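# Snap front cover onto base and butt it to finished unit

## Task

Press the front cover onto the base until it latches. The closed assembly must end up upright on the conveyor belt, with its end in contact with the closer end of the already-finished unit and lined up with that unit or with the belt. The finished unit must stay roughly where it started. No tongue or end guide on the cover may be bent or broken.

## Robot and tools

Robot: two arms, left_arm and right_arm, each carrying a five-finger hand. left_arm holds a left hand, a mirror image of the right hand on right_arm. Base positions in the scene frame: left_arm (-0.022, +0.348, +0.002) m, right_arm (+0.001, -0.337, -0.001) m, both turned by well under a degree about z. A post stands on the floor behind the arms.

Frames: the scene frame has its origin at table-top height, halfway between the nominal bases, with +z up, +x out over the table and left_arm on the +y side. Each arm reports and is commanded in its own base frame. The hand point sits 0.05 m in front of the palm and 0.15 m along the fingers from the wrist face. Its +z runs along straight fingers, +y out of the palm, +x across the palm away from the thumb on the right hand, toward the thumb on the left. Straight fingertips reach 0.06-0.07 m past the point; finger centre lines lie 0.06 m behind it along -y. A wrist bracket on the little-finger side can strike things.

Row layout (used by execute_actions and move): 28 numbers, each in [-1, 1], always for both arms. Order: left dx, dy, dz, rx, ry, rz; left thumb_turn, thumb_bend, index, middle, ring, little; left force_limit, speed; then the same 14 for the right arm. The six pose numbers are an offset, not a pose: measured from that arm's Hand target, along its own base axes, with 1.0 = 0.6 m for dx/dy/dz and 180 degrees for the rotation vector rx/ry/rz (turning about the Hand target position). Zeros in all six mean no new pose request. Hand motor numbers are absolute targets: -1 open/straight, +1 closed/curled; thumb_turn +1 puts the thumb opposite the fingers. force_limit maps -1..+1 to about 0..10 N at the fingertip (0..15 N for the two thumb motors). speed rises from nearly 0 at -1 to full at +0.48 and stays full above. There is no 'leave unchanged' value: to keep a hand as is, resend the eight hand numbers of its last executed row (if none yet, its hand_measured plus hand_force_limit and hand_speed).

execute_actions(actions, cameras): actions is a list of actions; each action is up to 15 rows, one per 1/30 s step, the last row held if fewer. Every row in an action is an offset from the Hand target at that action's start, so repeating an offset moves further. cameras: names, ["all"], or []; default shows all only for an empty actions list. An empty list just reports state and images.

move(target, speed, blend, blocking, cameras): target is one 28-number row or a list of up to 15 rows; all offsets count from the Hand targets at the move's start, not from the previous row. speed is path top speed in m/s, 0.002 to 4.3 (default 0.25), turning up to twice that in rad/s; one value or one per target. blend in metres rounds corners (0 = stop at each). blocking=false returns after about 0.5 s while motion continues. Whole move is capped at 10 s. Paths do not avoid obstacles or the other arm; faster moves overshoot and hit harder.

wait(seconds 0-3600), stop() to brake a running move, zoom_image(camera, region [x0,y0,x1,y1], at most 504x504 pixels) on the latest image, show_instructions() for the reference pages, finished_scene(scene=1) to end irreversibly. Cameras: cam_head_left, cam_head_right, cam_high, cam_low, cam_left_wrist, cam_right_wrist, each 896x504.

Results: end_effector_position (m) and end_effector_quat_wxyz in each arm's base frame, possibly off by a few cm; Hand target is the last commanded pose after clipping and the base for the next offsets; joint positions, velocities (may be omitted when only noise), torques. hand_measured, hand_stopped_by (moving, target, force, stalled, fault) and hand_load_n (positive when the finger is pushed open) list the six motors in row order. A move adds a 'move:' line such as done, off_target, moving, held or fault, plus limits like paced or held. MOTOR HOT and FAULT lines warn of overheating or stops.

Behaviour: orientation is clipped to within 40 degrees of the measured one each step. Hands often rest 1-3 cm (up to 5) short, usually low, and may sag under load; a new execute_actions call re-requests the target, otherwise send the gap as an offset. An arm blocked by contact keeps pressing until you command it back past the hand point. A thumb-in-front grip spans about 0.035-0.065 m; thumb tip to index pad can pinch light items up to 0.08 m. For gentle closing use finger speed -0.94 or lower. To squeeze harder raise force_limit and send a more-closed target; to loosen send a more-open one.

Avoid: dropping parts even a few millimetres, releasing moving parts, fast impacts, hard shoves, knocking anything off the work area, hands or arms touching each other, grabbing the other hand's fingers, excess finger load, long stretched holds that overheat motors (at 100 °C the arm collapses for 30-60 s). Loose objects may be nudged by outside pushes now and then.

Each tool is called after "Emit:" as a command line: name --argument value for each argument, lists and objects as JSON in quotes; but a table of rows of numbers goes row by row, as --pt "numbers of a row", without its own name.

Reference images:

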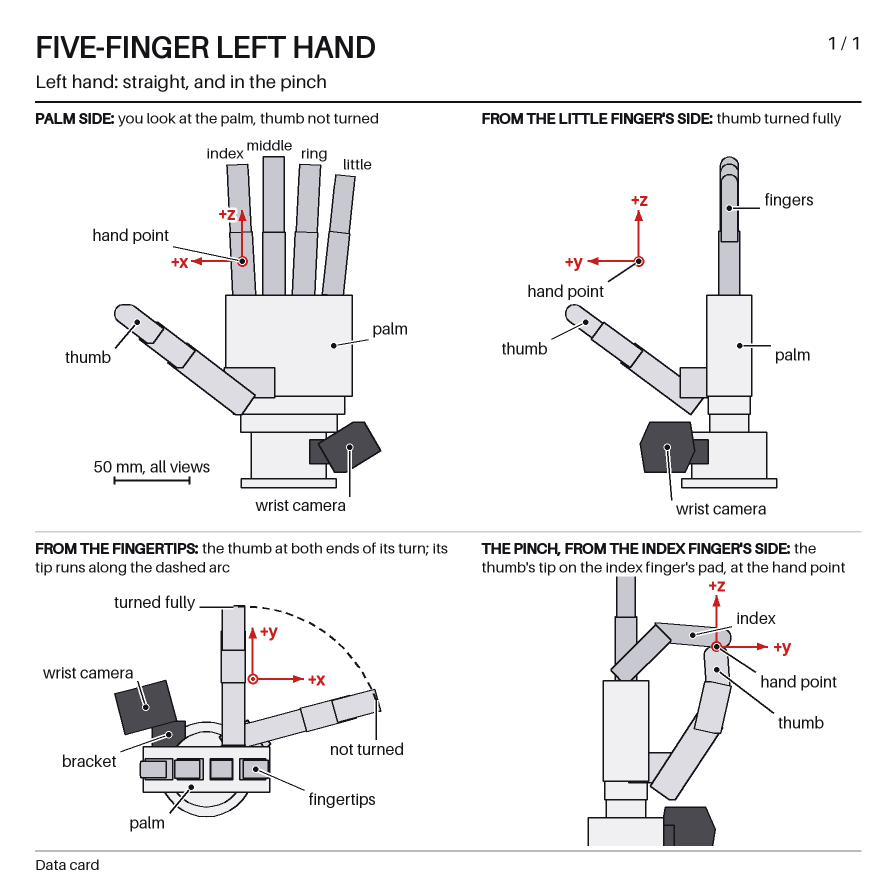

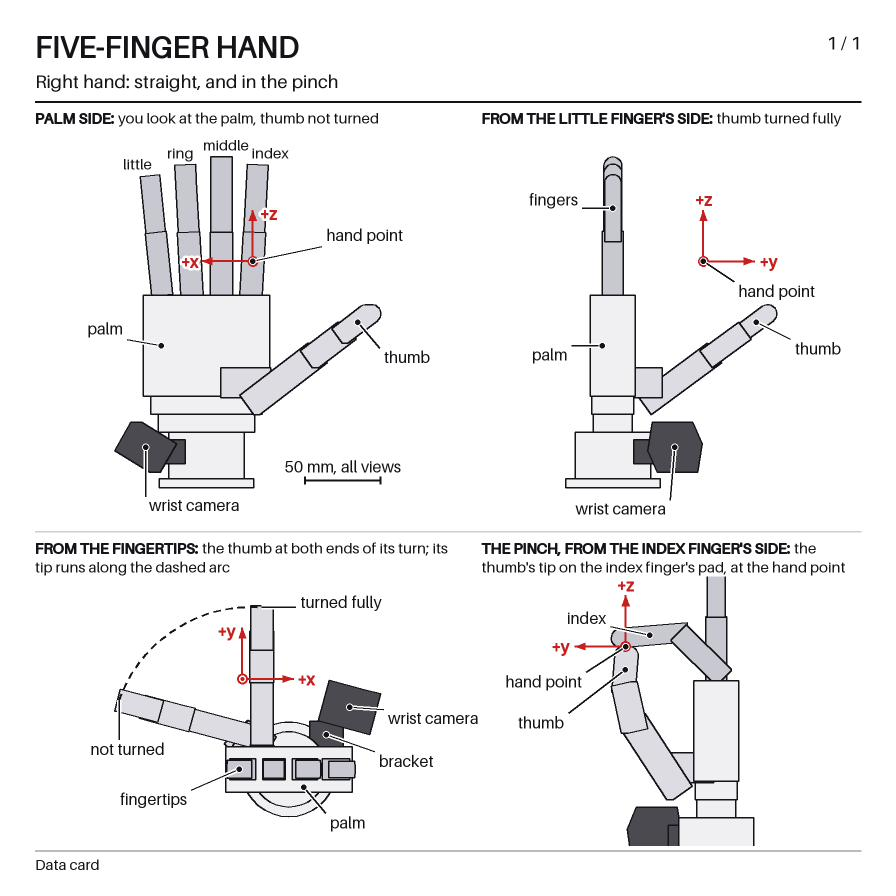

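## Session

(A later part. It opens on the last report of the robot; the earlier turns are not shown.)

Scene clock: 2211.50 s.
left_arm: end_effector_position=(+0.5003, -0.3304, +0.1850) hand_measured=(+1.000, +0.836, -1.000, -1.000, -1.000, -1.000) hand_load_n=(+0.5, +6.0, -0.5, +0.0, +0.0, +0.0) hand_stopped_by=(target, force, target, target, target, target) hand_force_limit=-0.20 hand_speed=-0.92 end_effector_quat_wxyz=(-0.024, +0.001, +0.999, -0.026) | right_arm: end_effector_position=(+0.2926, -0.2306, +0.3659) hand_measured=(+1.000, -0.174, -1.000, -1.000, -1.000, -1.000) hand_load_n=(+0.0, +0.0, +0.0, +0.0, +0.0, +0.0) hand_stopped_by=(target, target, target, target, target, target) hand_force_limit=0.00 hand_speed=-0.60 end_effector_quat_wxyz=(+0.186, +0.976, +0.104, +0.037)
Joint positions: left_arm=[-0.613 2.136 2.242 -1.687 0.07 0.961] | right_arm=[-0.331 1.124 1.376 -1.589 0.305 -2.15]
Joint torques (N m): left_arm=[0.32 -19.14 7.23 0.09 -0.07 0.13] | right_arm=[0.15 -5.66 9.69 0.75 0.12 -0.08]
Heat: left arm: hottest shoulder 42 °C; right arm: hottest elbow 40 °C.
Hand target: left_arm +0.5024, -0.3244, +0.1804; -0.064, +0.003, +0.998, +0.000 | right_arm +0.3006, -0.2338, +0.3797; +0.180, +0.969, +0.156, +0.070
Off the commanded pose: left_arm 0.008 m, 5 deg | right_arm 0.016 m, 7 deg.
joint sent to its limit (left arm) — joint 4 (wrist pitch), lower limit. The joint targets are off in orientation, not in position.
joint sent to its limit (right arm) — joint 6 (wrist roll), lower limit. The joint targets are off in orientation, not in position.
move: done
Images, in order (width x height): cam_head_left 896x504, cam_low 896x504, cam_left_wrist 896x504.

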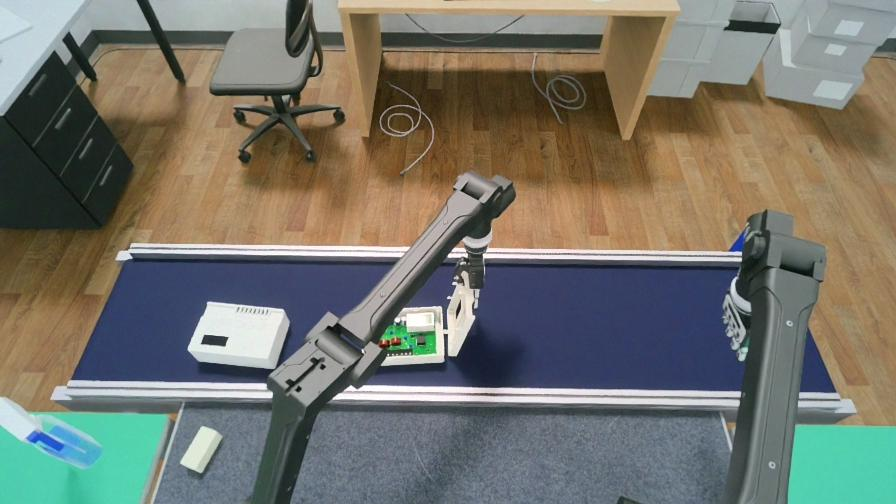

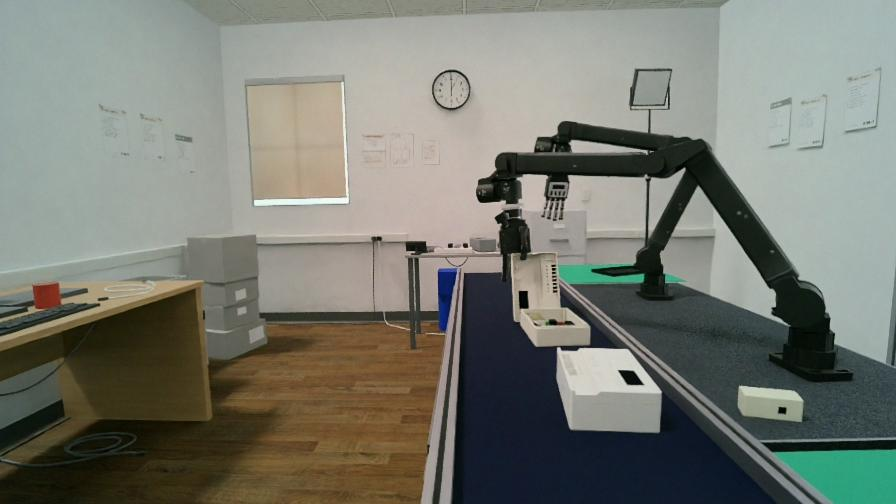

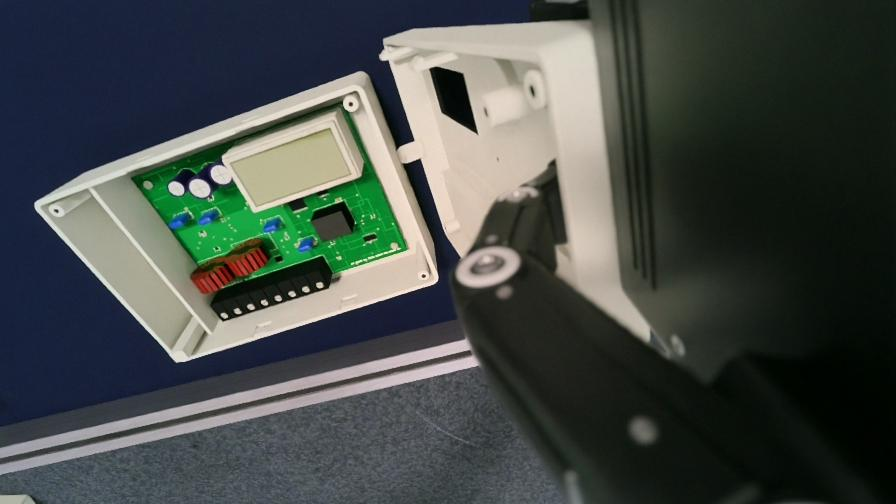

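Emit:
move --target '[0,-0.02,0.045,0,0.0,0,1,0.93,-1,-1,-1,-1,-0.2,-0.92,0,0,0,0,0,0,1,-0.17,-1,-1,-1,-1,0.0,-0.6]' --speed 0.03 --cameras '["cam_low","cam_left_wrist","cam_head_left","cam_high"]'

Emit:
zoom_image --camera "cam_low" --region '[470, 180, 620, 360]'

Emit:
zoom_image --camera "cam_head_left" --region '[430, 220, 550, 370]'

Scene clock: 2217.20 s.
left_arm: end_effector_position=(+0.5004, -0.3303, +0.1850) hand_measured=(+1.000, +0.836, -1.000, -1.000, -1.000, -1.000) hand_load_n=(+0.0, +6.5, +0.0, +0.0, +0.0, +0.0) hand_stopped_by=(target, force, target, target, target, target) hand_force_limit=-0.20 hand_speed=-0.92 end_effector_quat_wxyz=(-0.024, +0.001, +0.999, -0.026) | right_arm: end_effector_position=(+0.2926, -0.2306, +0.3659) hand_measured=(+1.000, -0.174, -1.000, -1.000, -1.000, -1.000) hand_load_n=(+0.0, +0.0, +0.0, +0.0, +0.0, +0.0) hand_stopped_by=(target, target, target, target, target, target) hand_force_limit=0.00 hand_speed=-0.60 end_effector_quat_wxyz=(+0.186, +0.976, +0.104, +0.037)
Joint positions: left_arm=[-0.613 2.136 2.242 -1.687 0.07 0.961] | right_arm=[-0.331 1.124 1.376 -1.589 0.305 -2.15]
Joint torques (N m): left_arm=[-0.79 -20.66 9.84 0.28 -0.12 -0.01] | right_arm=[0.15 -5.66 9.69 0.75 0.12 -0.08]
Heat: left arm: hottest shoulder 42 °C; right arm: hottest elbow 40 °C.
Hand target: left_arm +0.5024, -0.3364, +0.2074; -0.064, +0.003, +0.998, +0.000 | right_arm +0.3006, -0.2338, +0.3797; +0.180, +0.969, +0.156, +0.070
Off the commanded pose: left_arm 0.023 m, 5 deg | right_arm 0.016 m, 7 deg.
joint sent to its limit (left arm) — joint 4 (wrist pitch), lower limit. The joint targets are off in orientation, not in position.
joint sent to its limit (right arm) — joint 6 (wrist roll), lower limit. The joint targets are off in orientation, not in position.
move: off_target (left_arm)
Images, in order (width x height): cam_head_left 896x504, cam_high 896x504, cam_low 896x504, cam_left_wrist 896x504.

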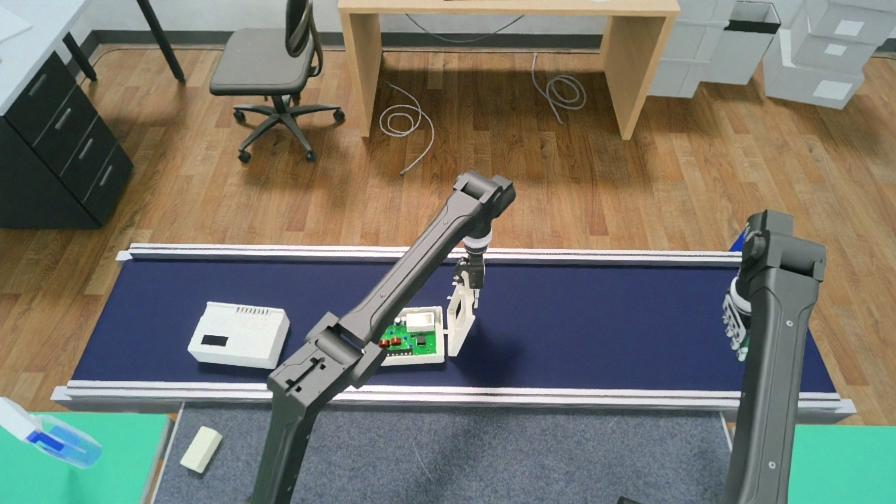

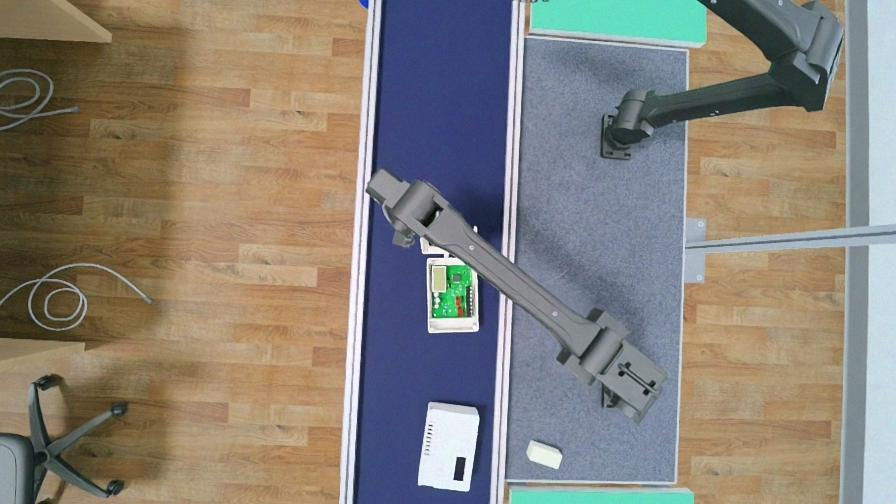

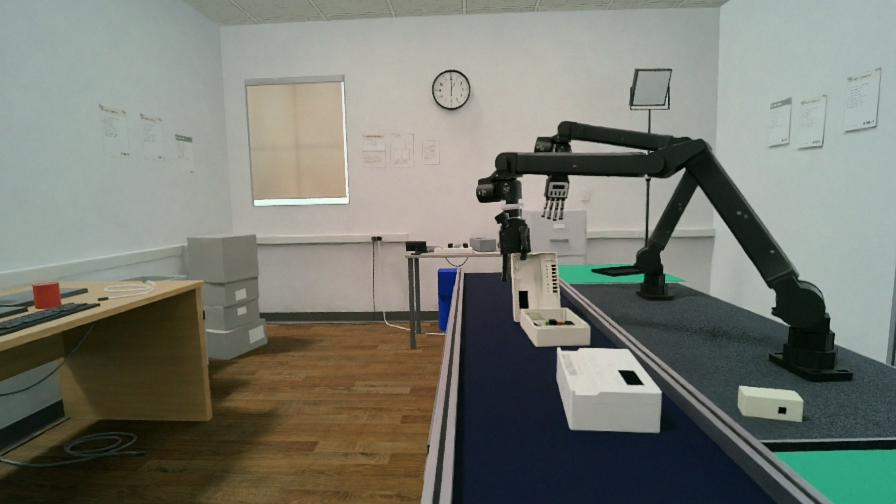

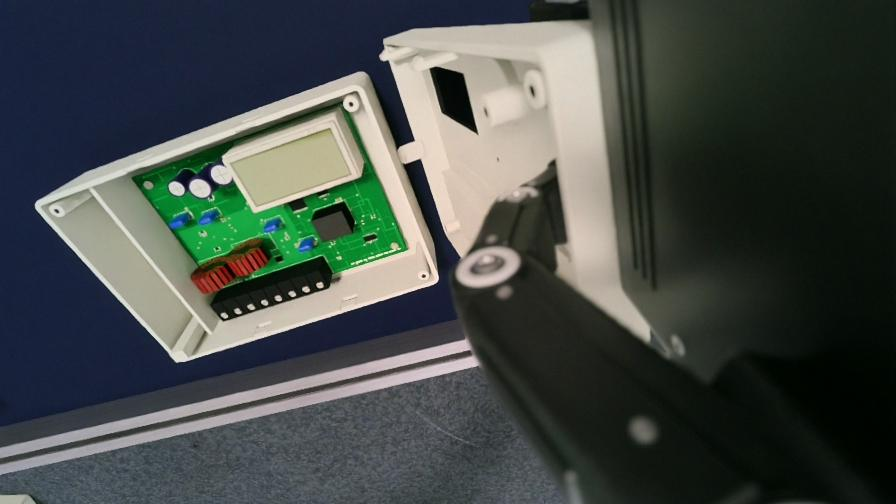

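Scaled by 2.800 from the camera's image (finer frame: 1280x720).

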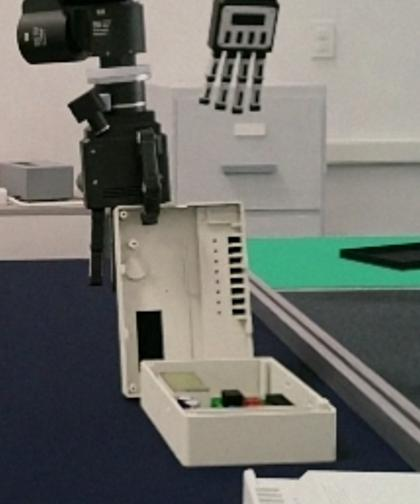

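Scaled by 3.360 from the camera's image (finer frame: 1280x720).

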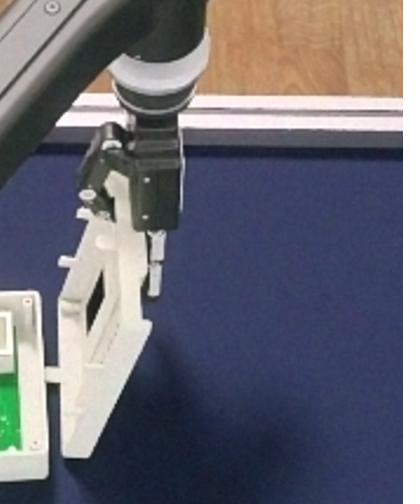

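Emit:
move --target '[0,-0.005,0.035,0,0.0,0,1,0.93,-1,-1,-1,-1,-0.2,-0.92,0,0,0,0,0,0,1,-0.17,-1,-1,-1,-1,0.0,-0.6]' --speed 0.03 --cameras '["cam_low","cam_left_wrist","cam_head_left"]'

Emit:
zoom_image --camera "cam_low" --region '[470, 180, 620, 360]'

Emit:
zoom_image --camera "cam_head_left" --region '[430, 220, 550, 370]'

Scene clock: 2222.43 s.
left_arm: end_effector_position=(+0.4987, -0.3313, +0.1936) hand_measured=(+1.000, +0.836, -1.000, -1.000, -1.000, -1.000) hand_load_n=(+0.5, +6.0, +0.0, +0.0, +0.0, +0.0) hand_stopped_by=(target, force, target, target, target, target) hand_force_limit=-0.20 hand_speed=-0.92 end_effector_quat_wxyz=(-0.017, +0.004, +0.999, -0.029) | right_arm: end_effector_position=(+0.2926, -0.2306, +0.3659) hand_measured=(+1.000, -0.174, -1.000, -1.000, -1.000, -1.000) hand_load_n=(+0.0, +0.0, -0.5, +0.0, +0.0, +0.0) hand_stopped_by=(target, target, target, target, target, target) hand_force_limit=0.00 hand_speed=-0.60 end_effector_quat_wxyz=(+0.186, +0.976, +0.104, +0.037)
Joint positions: left_arm=[-0.617 2.121 2.242 -1.687 0.067 0.961] | right_arm=[-0.331 1.124 1.376 -1.589 0.305 -2.15]
Joint torques (N m): left_arm=[-0.97 -21.42 10.95 0.27 -0.16 -0.07] | right_arm=[0.15 -5.66 9.7 0.75 0.12 -0.08]
Heat: left arm: hottest shoulder 42 °C; right arm: hottest elbow 40 °C.
Hand target: left_arm +0.5024, -0.3394, +0.2285; -0.064, +0.004, +0.998, +0.000 | right_arm +0.3006, -0.2338, +0.3797; +0.180, +0.969, +0.156, +0.070
Off the commanded pose: left_arm 0.036 m, 6 deg | right_arm 0.016 m, 7 deg.
joint sent to its limit (left arm) — joint 4 (wrist pitch), lower limit. The joint targets are off in orientation, not in position.
joint sent to its limit (right arm) — joint 6 (wrist roll), lower limit. The joint targets are off in orientation, not in position.
move: off_target (left_arm)
Images, in order (width x height): cam_head_left 896x504, cam_low 896x504, cam_left_wrist 896x504.

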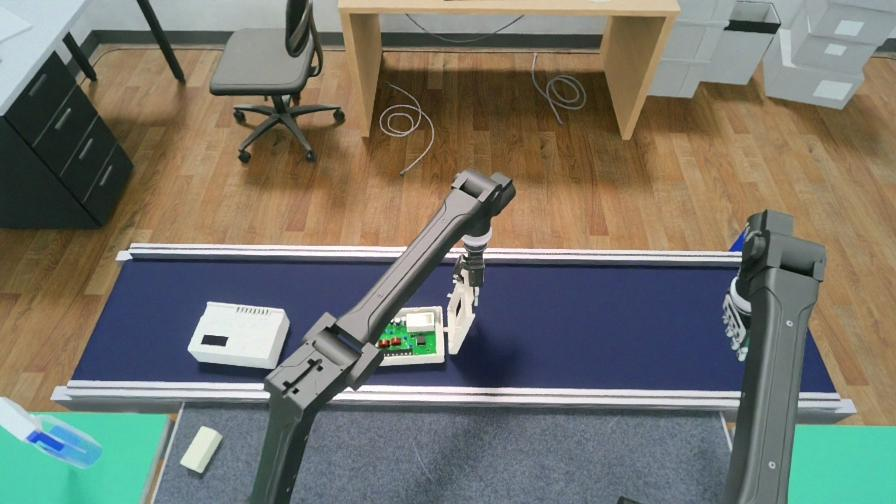

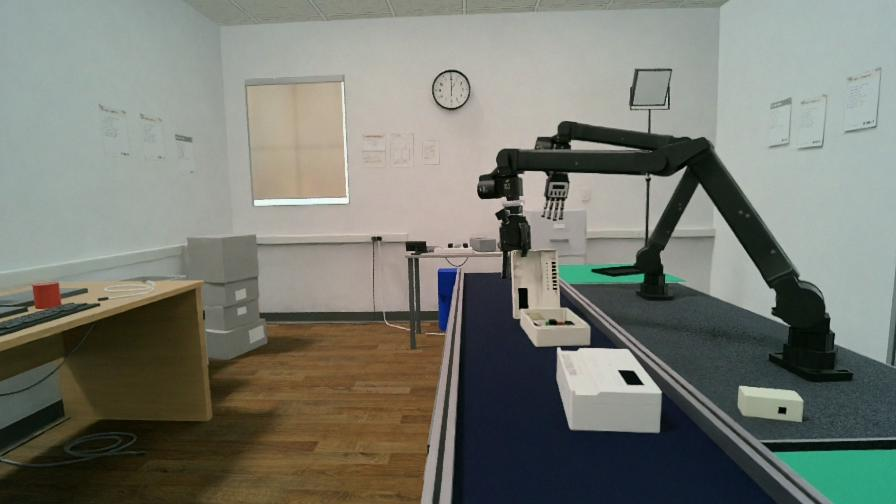

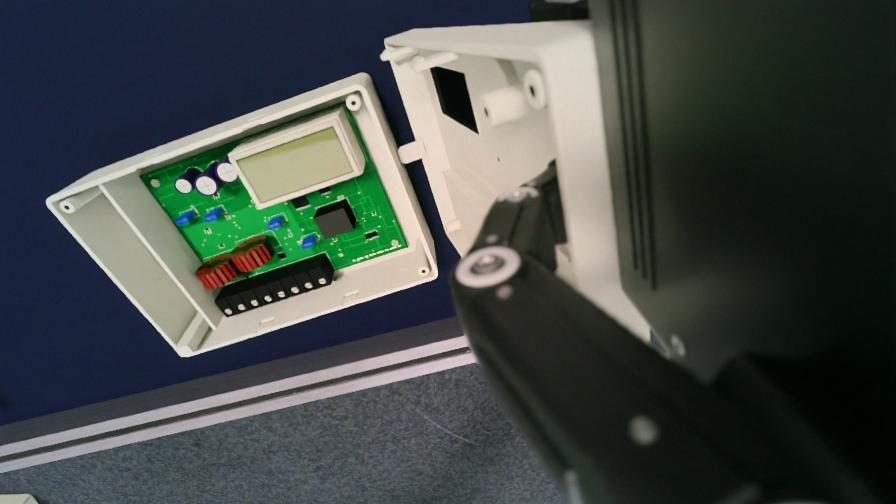

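Scaled by 2.800 from the camera's image (finer frame: 1280x720).

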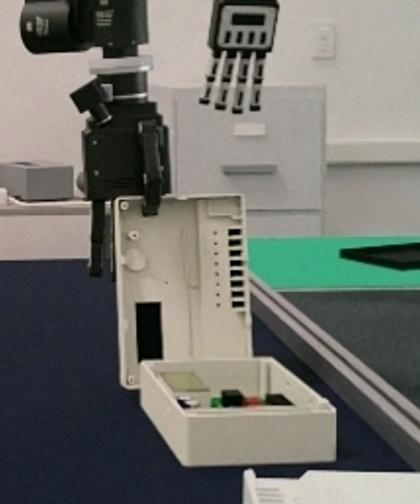

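Scaled by 3.360 from the camera's image (finer frame: 1280x720).

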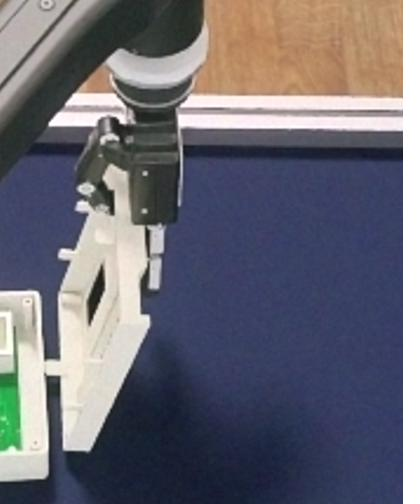

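Emit:
wait --seconds 0.1 --cameras '["cam_high","cam_low"]'

Emit:
zoom_image --camera "cam_high" --region '[400, 210, 490, 290]'

Emit:
zoom_image --camera "cam_low" --region '[505, 245, 595, 325]'

Scene clock: 2228.63 s.
left_arm: end_effector_position=(+0.4987, -0.3313, +0.1936) hand_measured=(+1.000, +0.836, -1.000, -1.000, -1.000, -1.000) hand_load_n=(+0.0, +6.0, +0.0, +0.0, +0.0, +0.0) hand_stopped_by=(target, force, target, target, target, target) hand_force_limit=-0.20 hand_speed=-0.92 end_effector_quat_wxyz=(-0.017, +0.004, +0.999, -0.029) | right_arm: end_effector_position=(+0.2926, -0.2306, +0.3659) hand_measured=(+1.000, -0.174, -1.000, -1.000, -1.000, -1.000) hand_load_n=(+0.0, +0.0, +0.0, +0.0, +0.0, -0.5) hand_stopped_by=(target, target, target, target, target, target) hand_force_limit=0.00 hand_speed=-0.60 end_effector_quat_wxyz=(+0.186, +0.976, +0.104, +0.037)
Joint positions: left_arm=[-0.617 2.121 2.242 -1.687 0.067 0.961] | right_arm=[-0.331 1.124 1.376 -1.589 0.305 -2.15]
Joint torques (N m): left_arm=[-0.73 -21.83 10.85 0.16 -0.16 -0.1] | right_arm=[0.21 -5.66 9.69 0.76 0.12 -0.08]
Heat: left arm: hottest shoulder 41 °C; right arm: hottest elbow 40 °C.
Hand target: left_arm +0.5024, -0.3394, +0.2284; -0.064, +0.004, +0.998, +0.000 | right_arm +0.3006, -0.2338, +0.3797; +0.180, +0.969, +0.156, +0.070
Off the commanded pose: left_arm 0.036 m, 6 deg | right_arm 0.016 m, 7 deg.
wait: 0.10 s; at rest from the start

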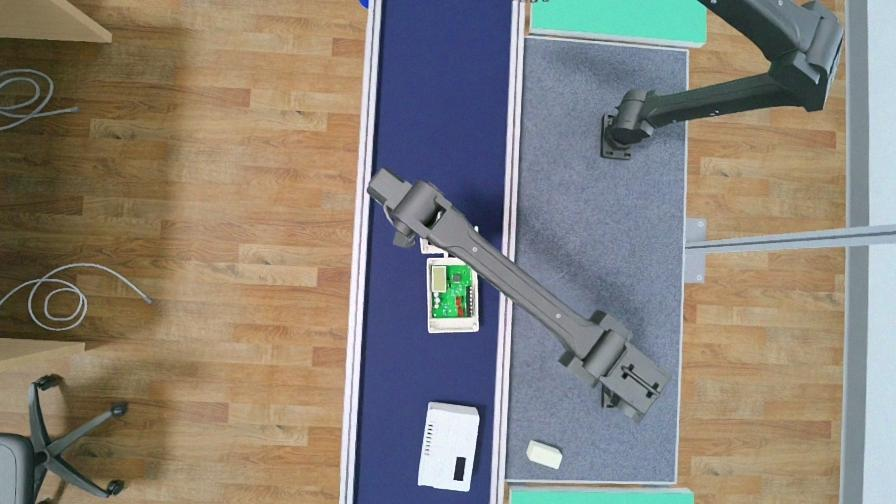

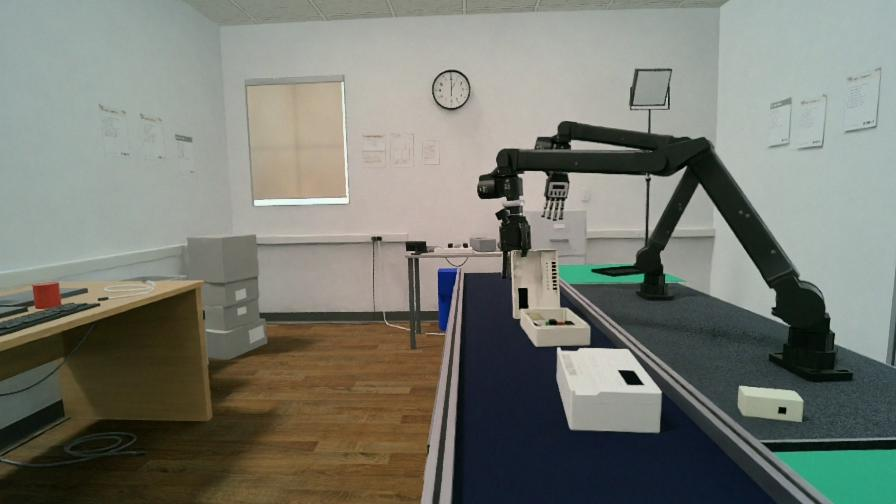

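Scaled by 5.600 from the camera's image (finer frame: 1280x720).

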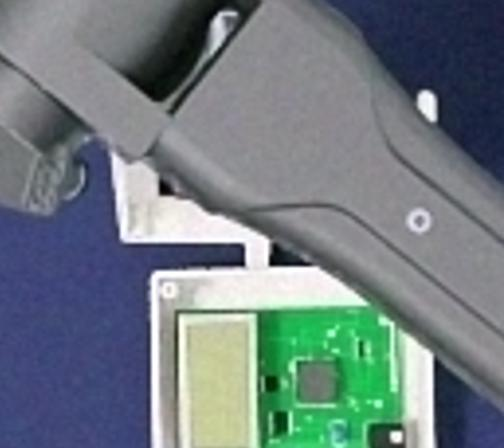

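Scaled by 5.600 from the camera's image (finer frame: 1280x720).

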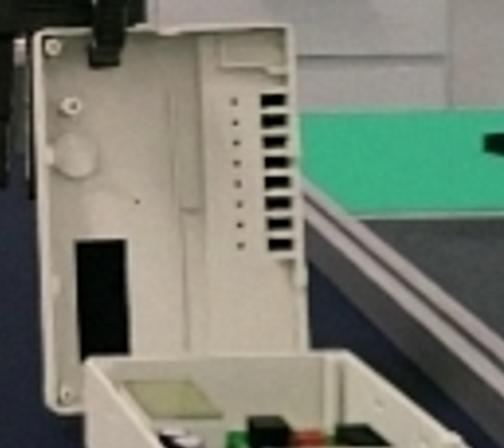

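Emit:
move --target '[0,-0.02,0.09,0,0.01,0,1,0.93,-1,-1,-1,-1,-0.2,-0.92,0,0,0,0,0,0,1,-0.17,-1,-1,-1,-1,0.0,-0.6]' --speed 0.05 --cameras '["cam_low","cam_head_left","cam_head_right","cam_high"]'

Emit:
zoom_image --camera "cam_low" --region '[490, 200, 610, 340]'

Emit:
zoom_image --camera "cam_head_left" --region '[430, 220, 550, 370]'

Scene clock: 2237.33 s.
left_arm: end_effector_position=(+0.5033, -0.3436, +0.2476) hand_measured=(+1.000, +0.836, -1.000, -1.000, -1.000, -1.000) hand_load_n=(+0.0, +6.0, +0.0, +0.0, +0.0, +0.0) hand_stopped_by=(target, force, target, target, target, target) hand_force_limit=-0.20 hand_speed=-0.92 end_effector_quat_wxyz=(+0.032, +0.010, +0.997, -0.067) | right_arm: end_effector_position=(+0.2926, -0.2306, +0.3659) hand_measured=(+1.000, -0.174, -1.000, -1.000, -1.000, -1.000) hand_load_n=(+0.0, +0.0, +0.0, +0.0, +0.0, +0.0) hand_stopped_by=(target, target, target, target, target, target) hand_force_limit=0.00 hand_speed=-0.60 end_effector_quat_wxyz=(+0.186, +0.976, +0.104, +0.037)
Joint positions: left_arm=[-0.627 2.071 2.316 -1.687 0.072 0.959] | right_arm=[-0.331 1.124 1.376 -1.589 0.305 -2.15]
Joint torques (N m): left_arm=[-0.73 -21.54 11 0.57 0.12 -0.13] | right_arm=[0.15 -5.66 9.69 0.75 0.12 -0.08]
Heat: left arm: hottest elbow 42 °C; right arm: hottest elbow 40 °C.
Hand target: left_arm +0.5024, -0.3514, +0.2824; -0.079, +0.004, +0.997, +0.000 | right_arm +0.3006, -0.2338, +0.3797; +0.180, +0.969, +0.156, +0.070
Off the commanded pose: left_arm 0.036 m, 15 deg | right_arm 0.016 m, 7 deg.
joint sent to its limit (left arm) — joint 4 (wrist pitch), lower limit. The joint targets are off in orientation, not in position.
joint sent to its limit (right arm) — joint 6 (wrist roll), lower limit. The joint targets are off in orientation, not in position.
move: off_target (left_arm)
Images, in order (width x height): cam_head_left 896x504, cam_head_right 896x504, cam_high 896x504, cam_low 896x504.

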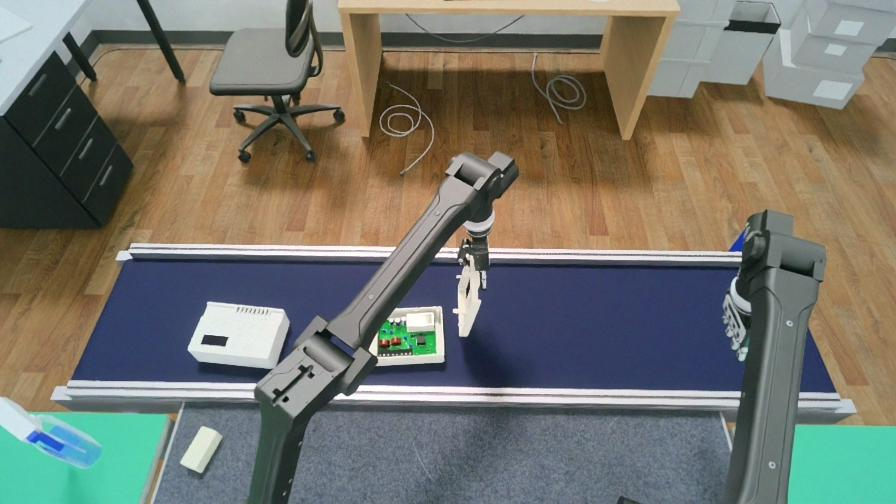

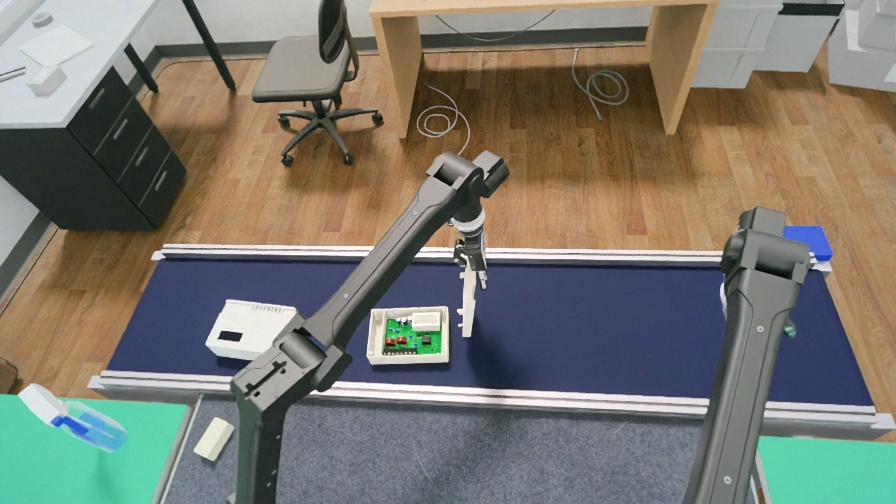

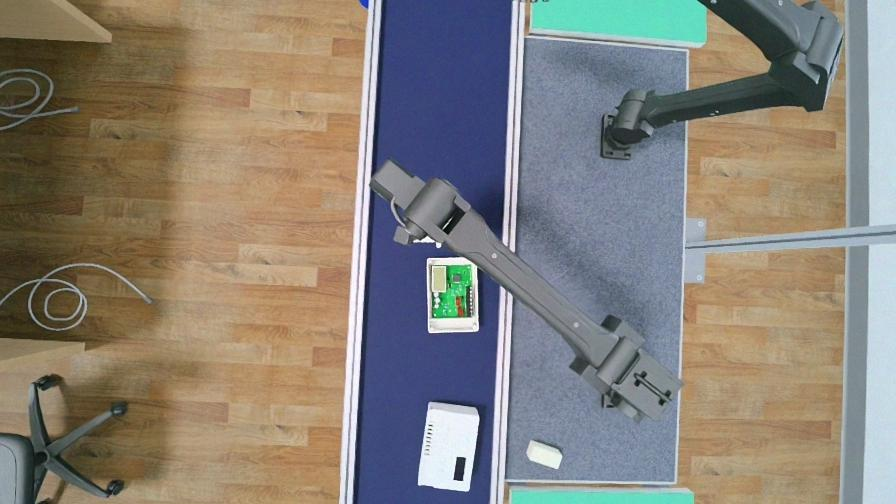

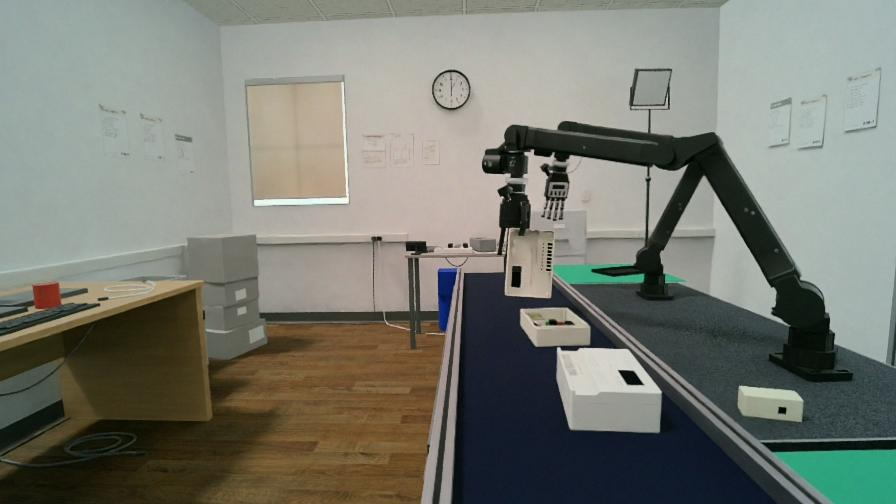

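Scaled by 3.600 from the camera's image (finer frame: 1280x720).

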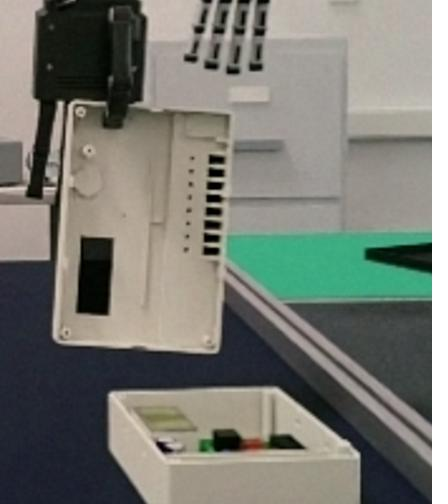

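Scaled by 3.360 from the camera's image (finer frame: 1280x720).

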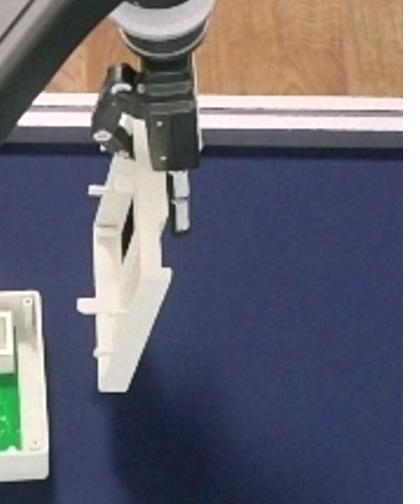

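Emit:
zoom_image --camera "cam_low" --region '[495, 260, 565, 310]'

Emit:
zoom_image --camera "cam_low" --region '[500, 215, 570, 265]'

Emit:
zoom_image --camera "cam_high" --region '[400, 210, 490, 290]'

Scaled by 7.200 from the camera's image (finer frame: 1280x720).

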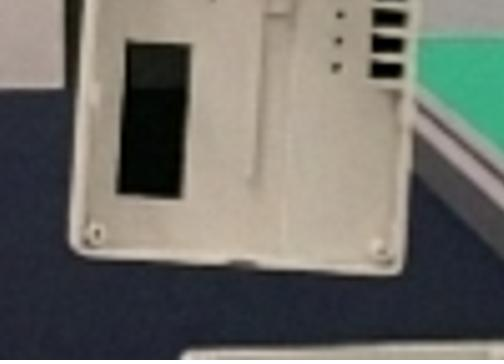

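Scaled by 7.200 from the camera's image (finer frame: 1280x720).

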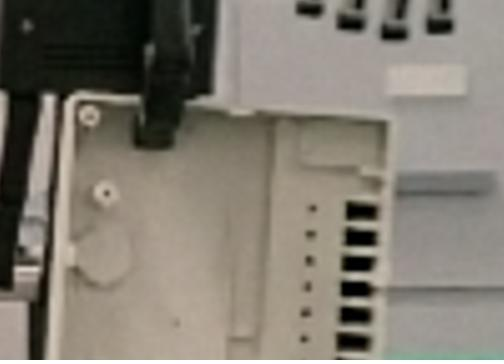

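Scaled by 5.600 from the camera's image (finer frame: 1280x720).

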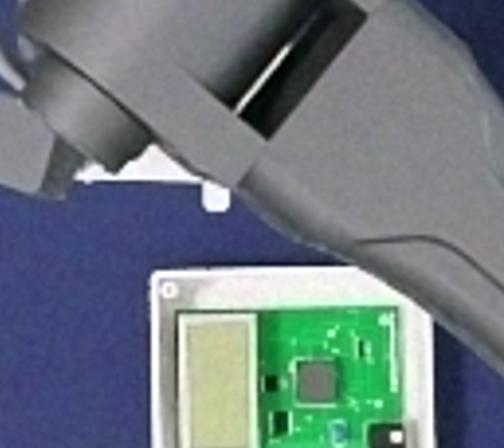

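Emit:
move --target '[-0.045,0.058,0,-0.045,0.03,0,1,0.93,-1,-1,-1,-1,-0.2,-0.92,0,0,0,0,0,0,1,-0.17,-1,-1,-1,-1,0.0,-0.6]' --speed 0.04 --cameras '["cam_low","cam_high"]'

Emit:
zoom_image --camera "cam_low" --region '[490, 200, 610, 340]'

Emit:
zoom_image --camera "cam_high" --region '[400, 210, 490, 290]'

Scene clock: 2254.93 s.
left_arm: end_effector_position=(+0.4775, -0.3235, +0.2655) hand_measured=(+1.000, +0.836, -1.000, -1.000, -1.000, -1.000) hand_load_n=(+0.5, +6.0, +0.0, +0.5, +0.0, +0.0) hand_stopped_by=(target, force, target, target, target, target) hand_force_limit=-0.20 hand_speed=-0.92 end_effector_quat_wxyz=(-0.019, -0.007, +0.991, -0.135) | right_arm: end_effector_position=(+0.2926, -0.2306, +0.3659) hand_measured=(+1.000, -0.174, -1.000, -1.000, -1.000, -1.000) hand_load_n=(+0.0, +0.0, +0.0, +0.0, +0.0, +0.0) hand_stopped_by=(target, target, target, target, target, target) hand_force_limit=0.00 hand_speed=-0.60 end_effector_quat_wxyz=(+0.186, +0.976, +0.104, +0.037)
Joint positions: left_arm=[-0.567 1.972 2.205 -1.687 0.247 0.976] | right_arm=[-0.331 1.124 1.376 -1.589 0.305 -2.15]
Joint torques (N m): left_arm=[0.09 -20.01 7.5 0.54 0.32 0.13] | right_arm=[0.15 -5.66 9.68 0.75 0.12 -0.08]
Heat: left arm: hottest elbow 43 °C; right arm: hottest elbow 40 °C.
Hand target: left_arm +0.4754, -0.3166, +0.2824; -0.126, +0.009, +0.990, -0.070 | right_arm +0.3006, -0.2338, +0.3797; +0.180, +0.969, +0.156, +0.070
Off the commanded pose: left_arm 0.018 m, 14 deg | right_arm 0.016 m, 7 deg.
joint sent to its limit (left arm) — joint 4 (wrist pitch), lower limit. The joint targets are off in orientation, not in position.
joint sent to its limit (right arm) — joint 6 (wrist roll), lower limit. The joint targets are off in orientation, not in position.
move: off_target (left_arm)
Images, in order (width x height): cam_high 896x504, cam_low 896x504.

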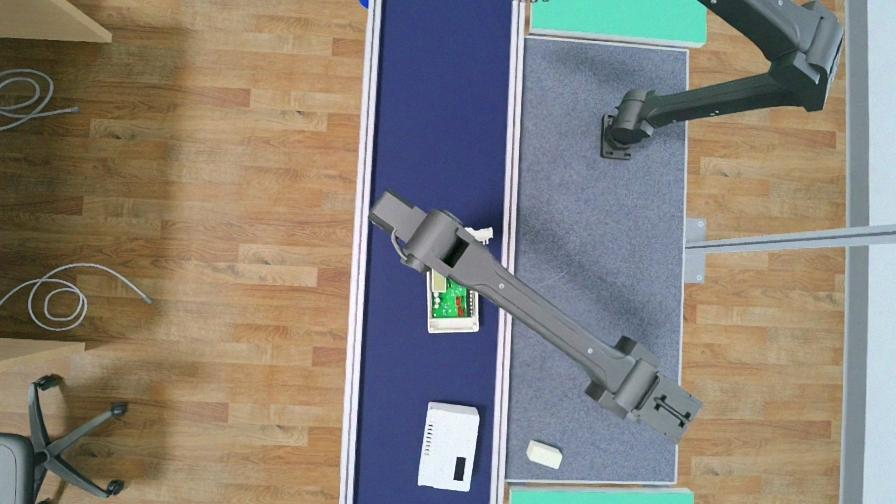

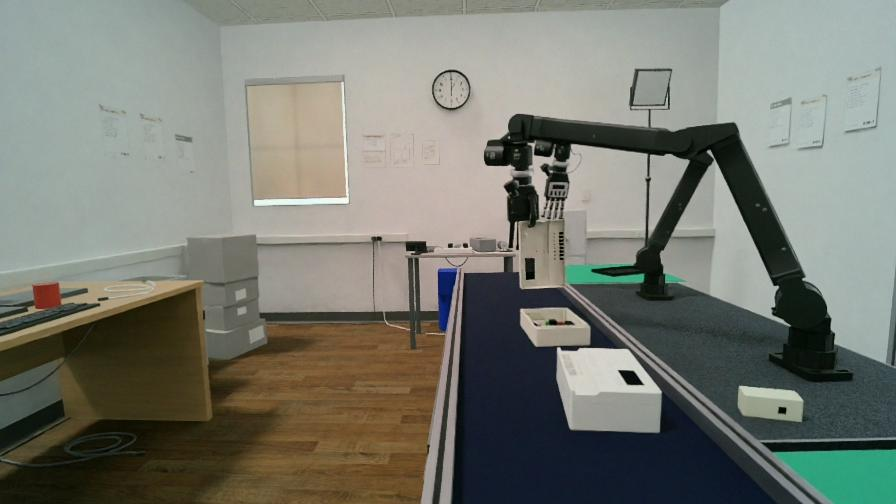

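Scaled by 3.600 from the camera's image (finer frame: 1280x720).

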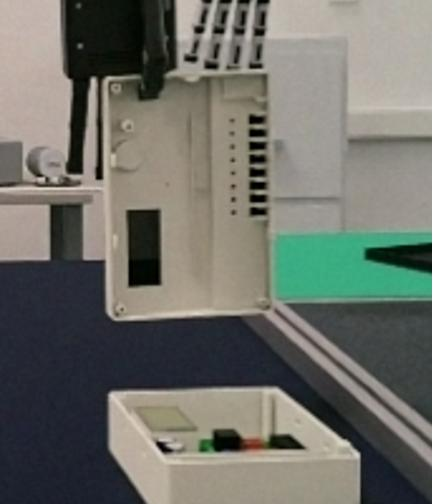

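Scaled by 5.600 from the camera's image (finer frame: 1280x720).

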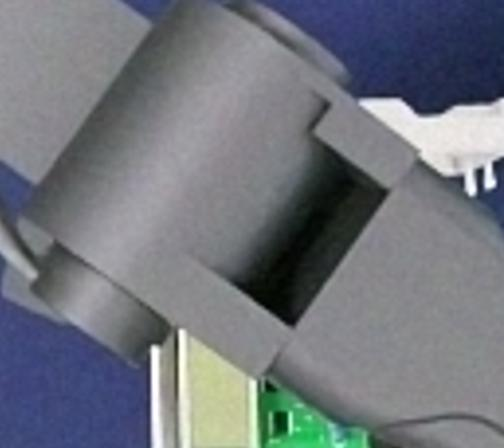

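Emit:
move --target '[-0.006,0.06,-0.055,0,-0.012,0,1,0.93,-1,-1,-1,-1,-0.2,-0.92,0,0,0,0,0,0,1,-0.17,-1,-1,-1,-1,0.0,-0.6]' --speed 0.04 --cameras '["cam_low","cam_high"]'

Emit:
zoom_image --camera "cam_low" --region '[490, 200, 610, 340]'

Emit:
zoom_image --camera "cam_high" --region '[400, 210, 490, 290]'

Scene clock: 2263.40 s.
left_arm: end_effector_position=(+0.4727, -0.2880, +0.2330) hand_measured=(+1.000, +0.836, -1.000, -1.000, -1.000, -1.000) hand_load_n=(+0.5, +6.0, +0.0, +0.0, +0.0, +0.0) hand_stopped_by=(target, force, target, target, target, target) hand_force_limit=-0.20 hand_speed=-0.92 end_effector_quat_wxyz=(-0.051, +0.001, +0.994, -0.101) | right_arm: end_effector_position=(+0.2926, -0.2306, +0.3659) hand_measured=(+1.000, -0.174, -1.000, -1.000, -1.000, -1.000) hand_load_n=(+0.0, +0.0, +0.0, +0.0, +0.0, +0.0) hand_stopped_by=(target, target, target, target, target, target) hand_force_limit=0.00 hand_speed=-0.60 end_effector_quat_wxyz=(+0.186, +0.976, +0.104, +0.037)
Joint positions: left_arm=[-0.532 1.959 2.089 -1.687 0.226 1.039] | right_arm=[-0.331 1.124 1.376 -1.589 0.305 -2.15]
Joint torques (N m): left_arm=[0.56 -19.49 7.5 0.2 0.04 0.15] | right_arm=[0.21 -5.66 9.69 0.75 0.12 -0.08]
Heat: left arm: hottest elbow 42 °C; right arm: hottest elbow 40 °C.
Hand target: left_arm +0.4718, -0.2807, +0.2495; -0.107, +0.011, +0.992, -0.070 | right_arm +0.3006, -0.2338, +0.3797; +0.180, +0.969, +0.156, +0.070
Off the commanded pose: left_arm 0.018 m, 7 deg | right_arm 0.016 m, 7 deg.
joint sent to its limit (left arm) — joint 4 (wrist pitch), lower limit. The joint targets are off in orientation, not in position.
joint sent to its limit (right arm) — joint 6 (wrist roll), lower limit. The joint targets are off in orientation, not in position.
move: off_target (left_arm)
Images, in order (width x height): cam_high 896x504, cam_low 896x504.

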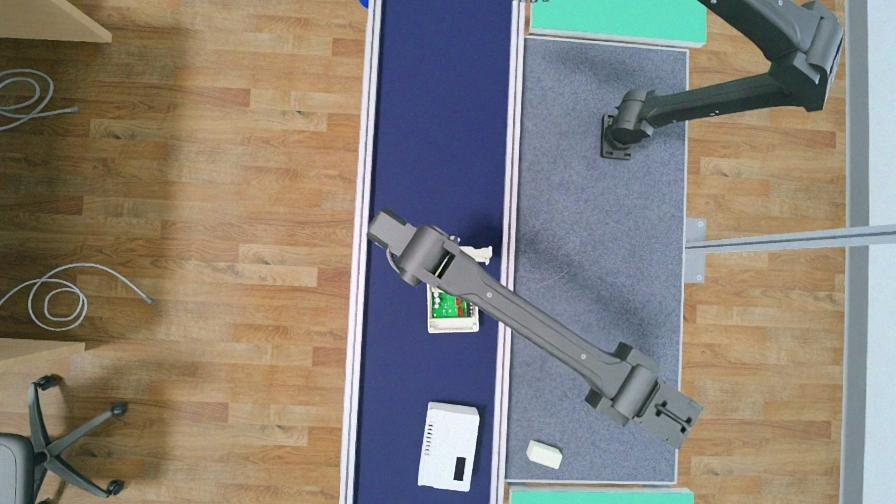

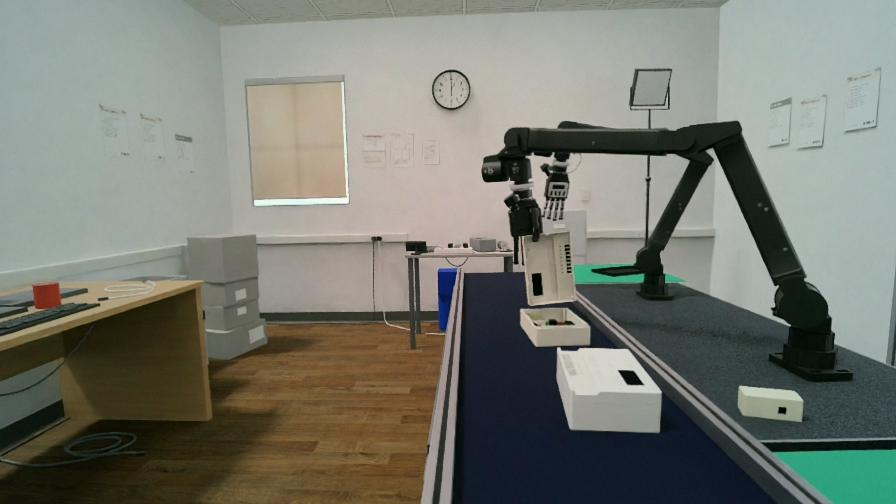

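Scaled by 3.600 from the camera's image (finer frame: 1280x720).

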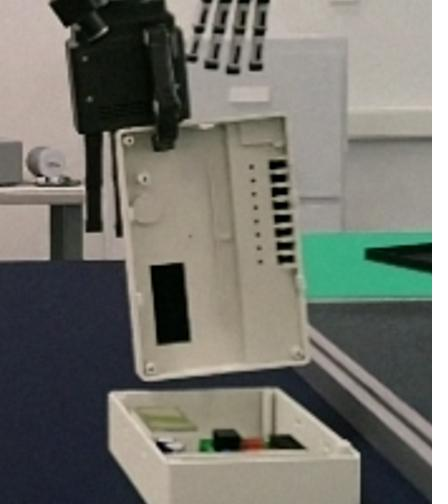

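Scaled by 5.600 from the camera's image (finer frame: 1280x720).

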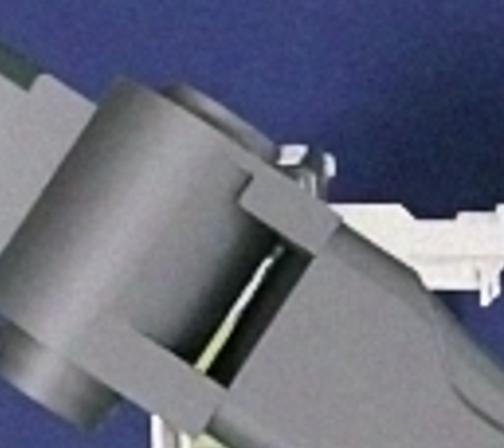

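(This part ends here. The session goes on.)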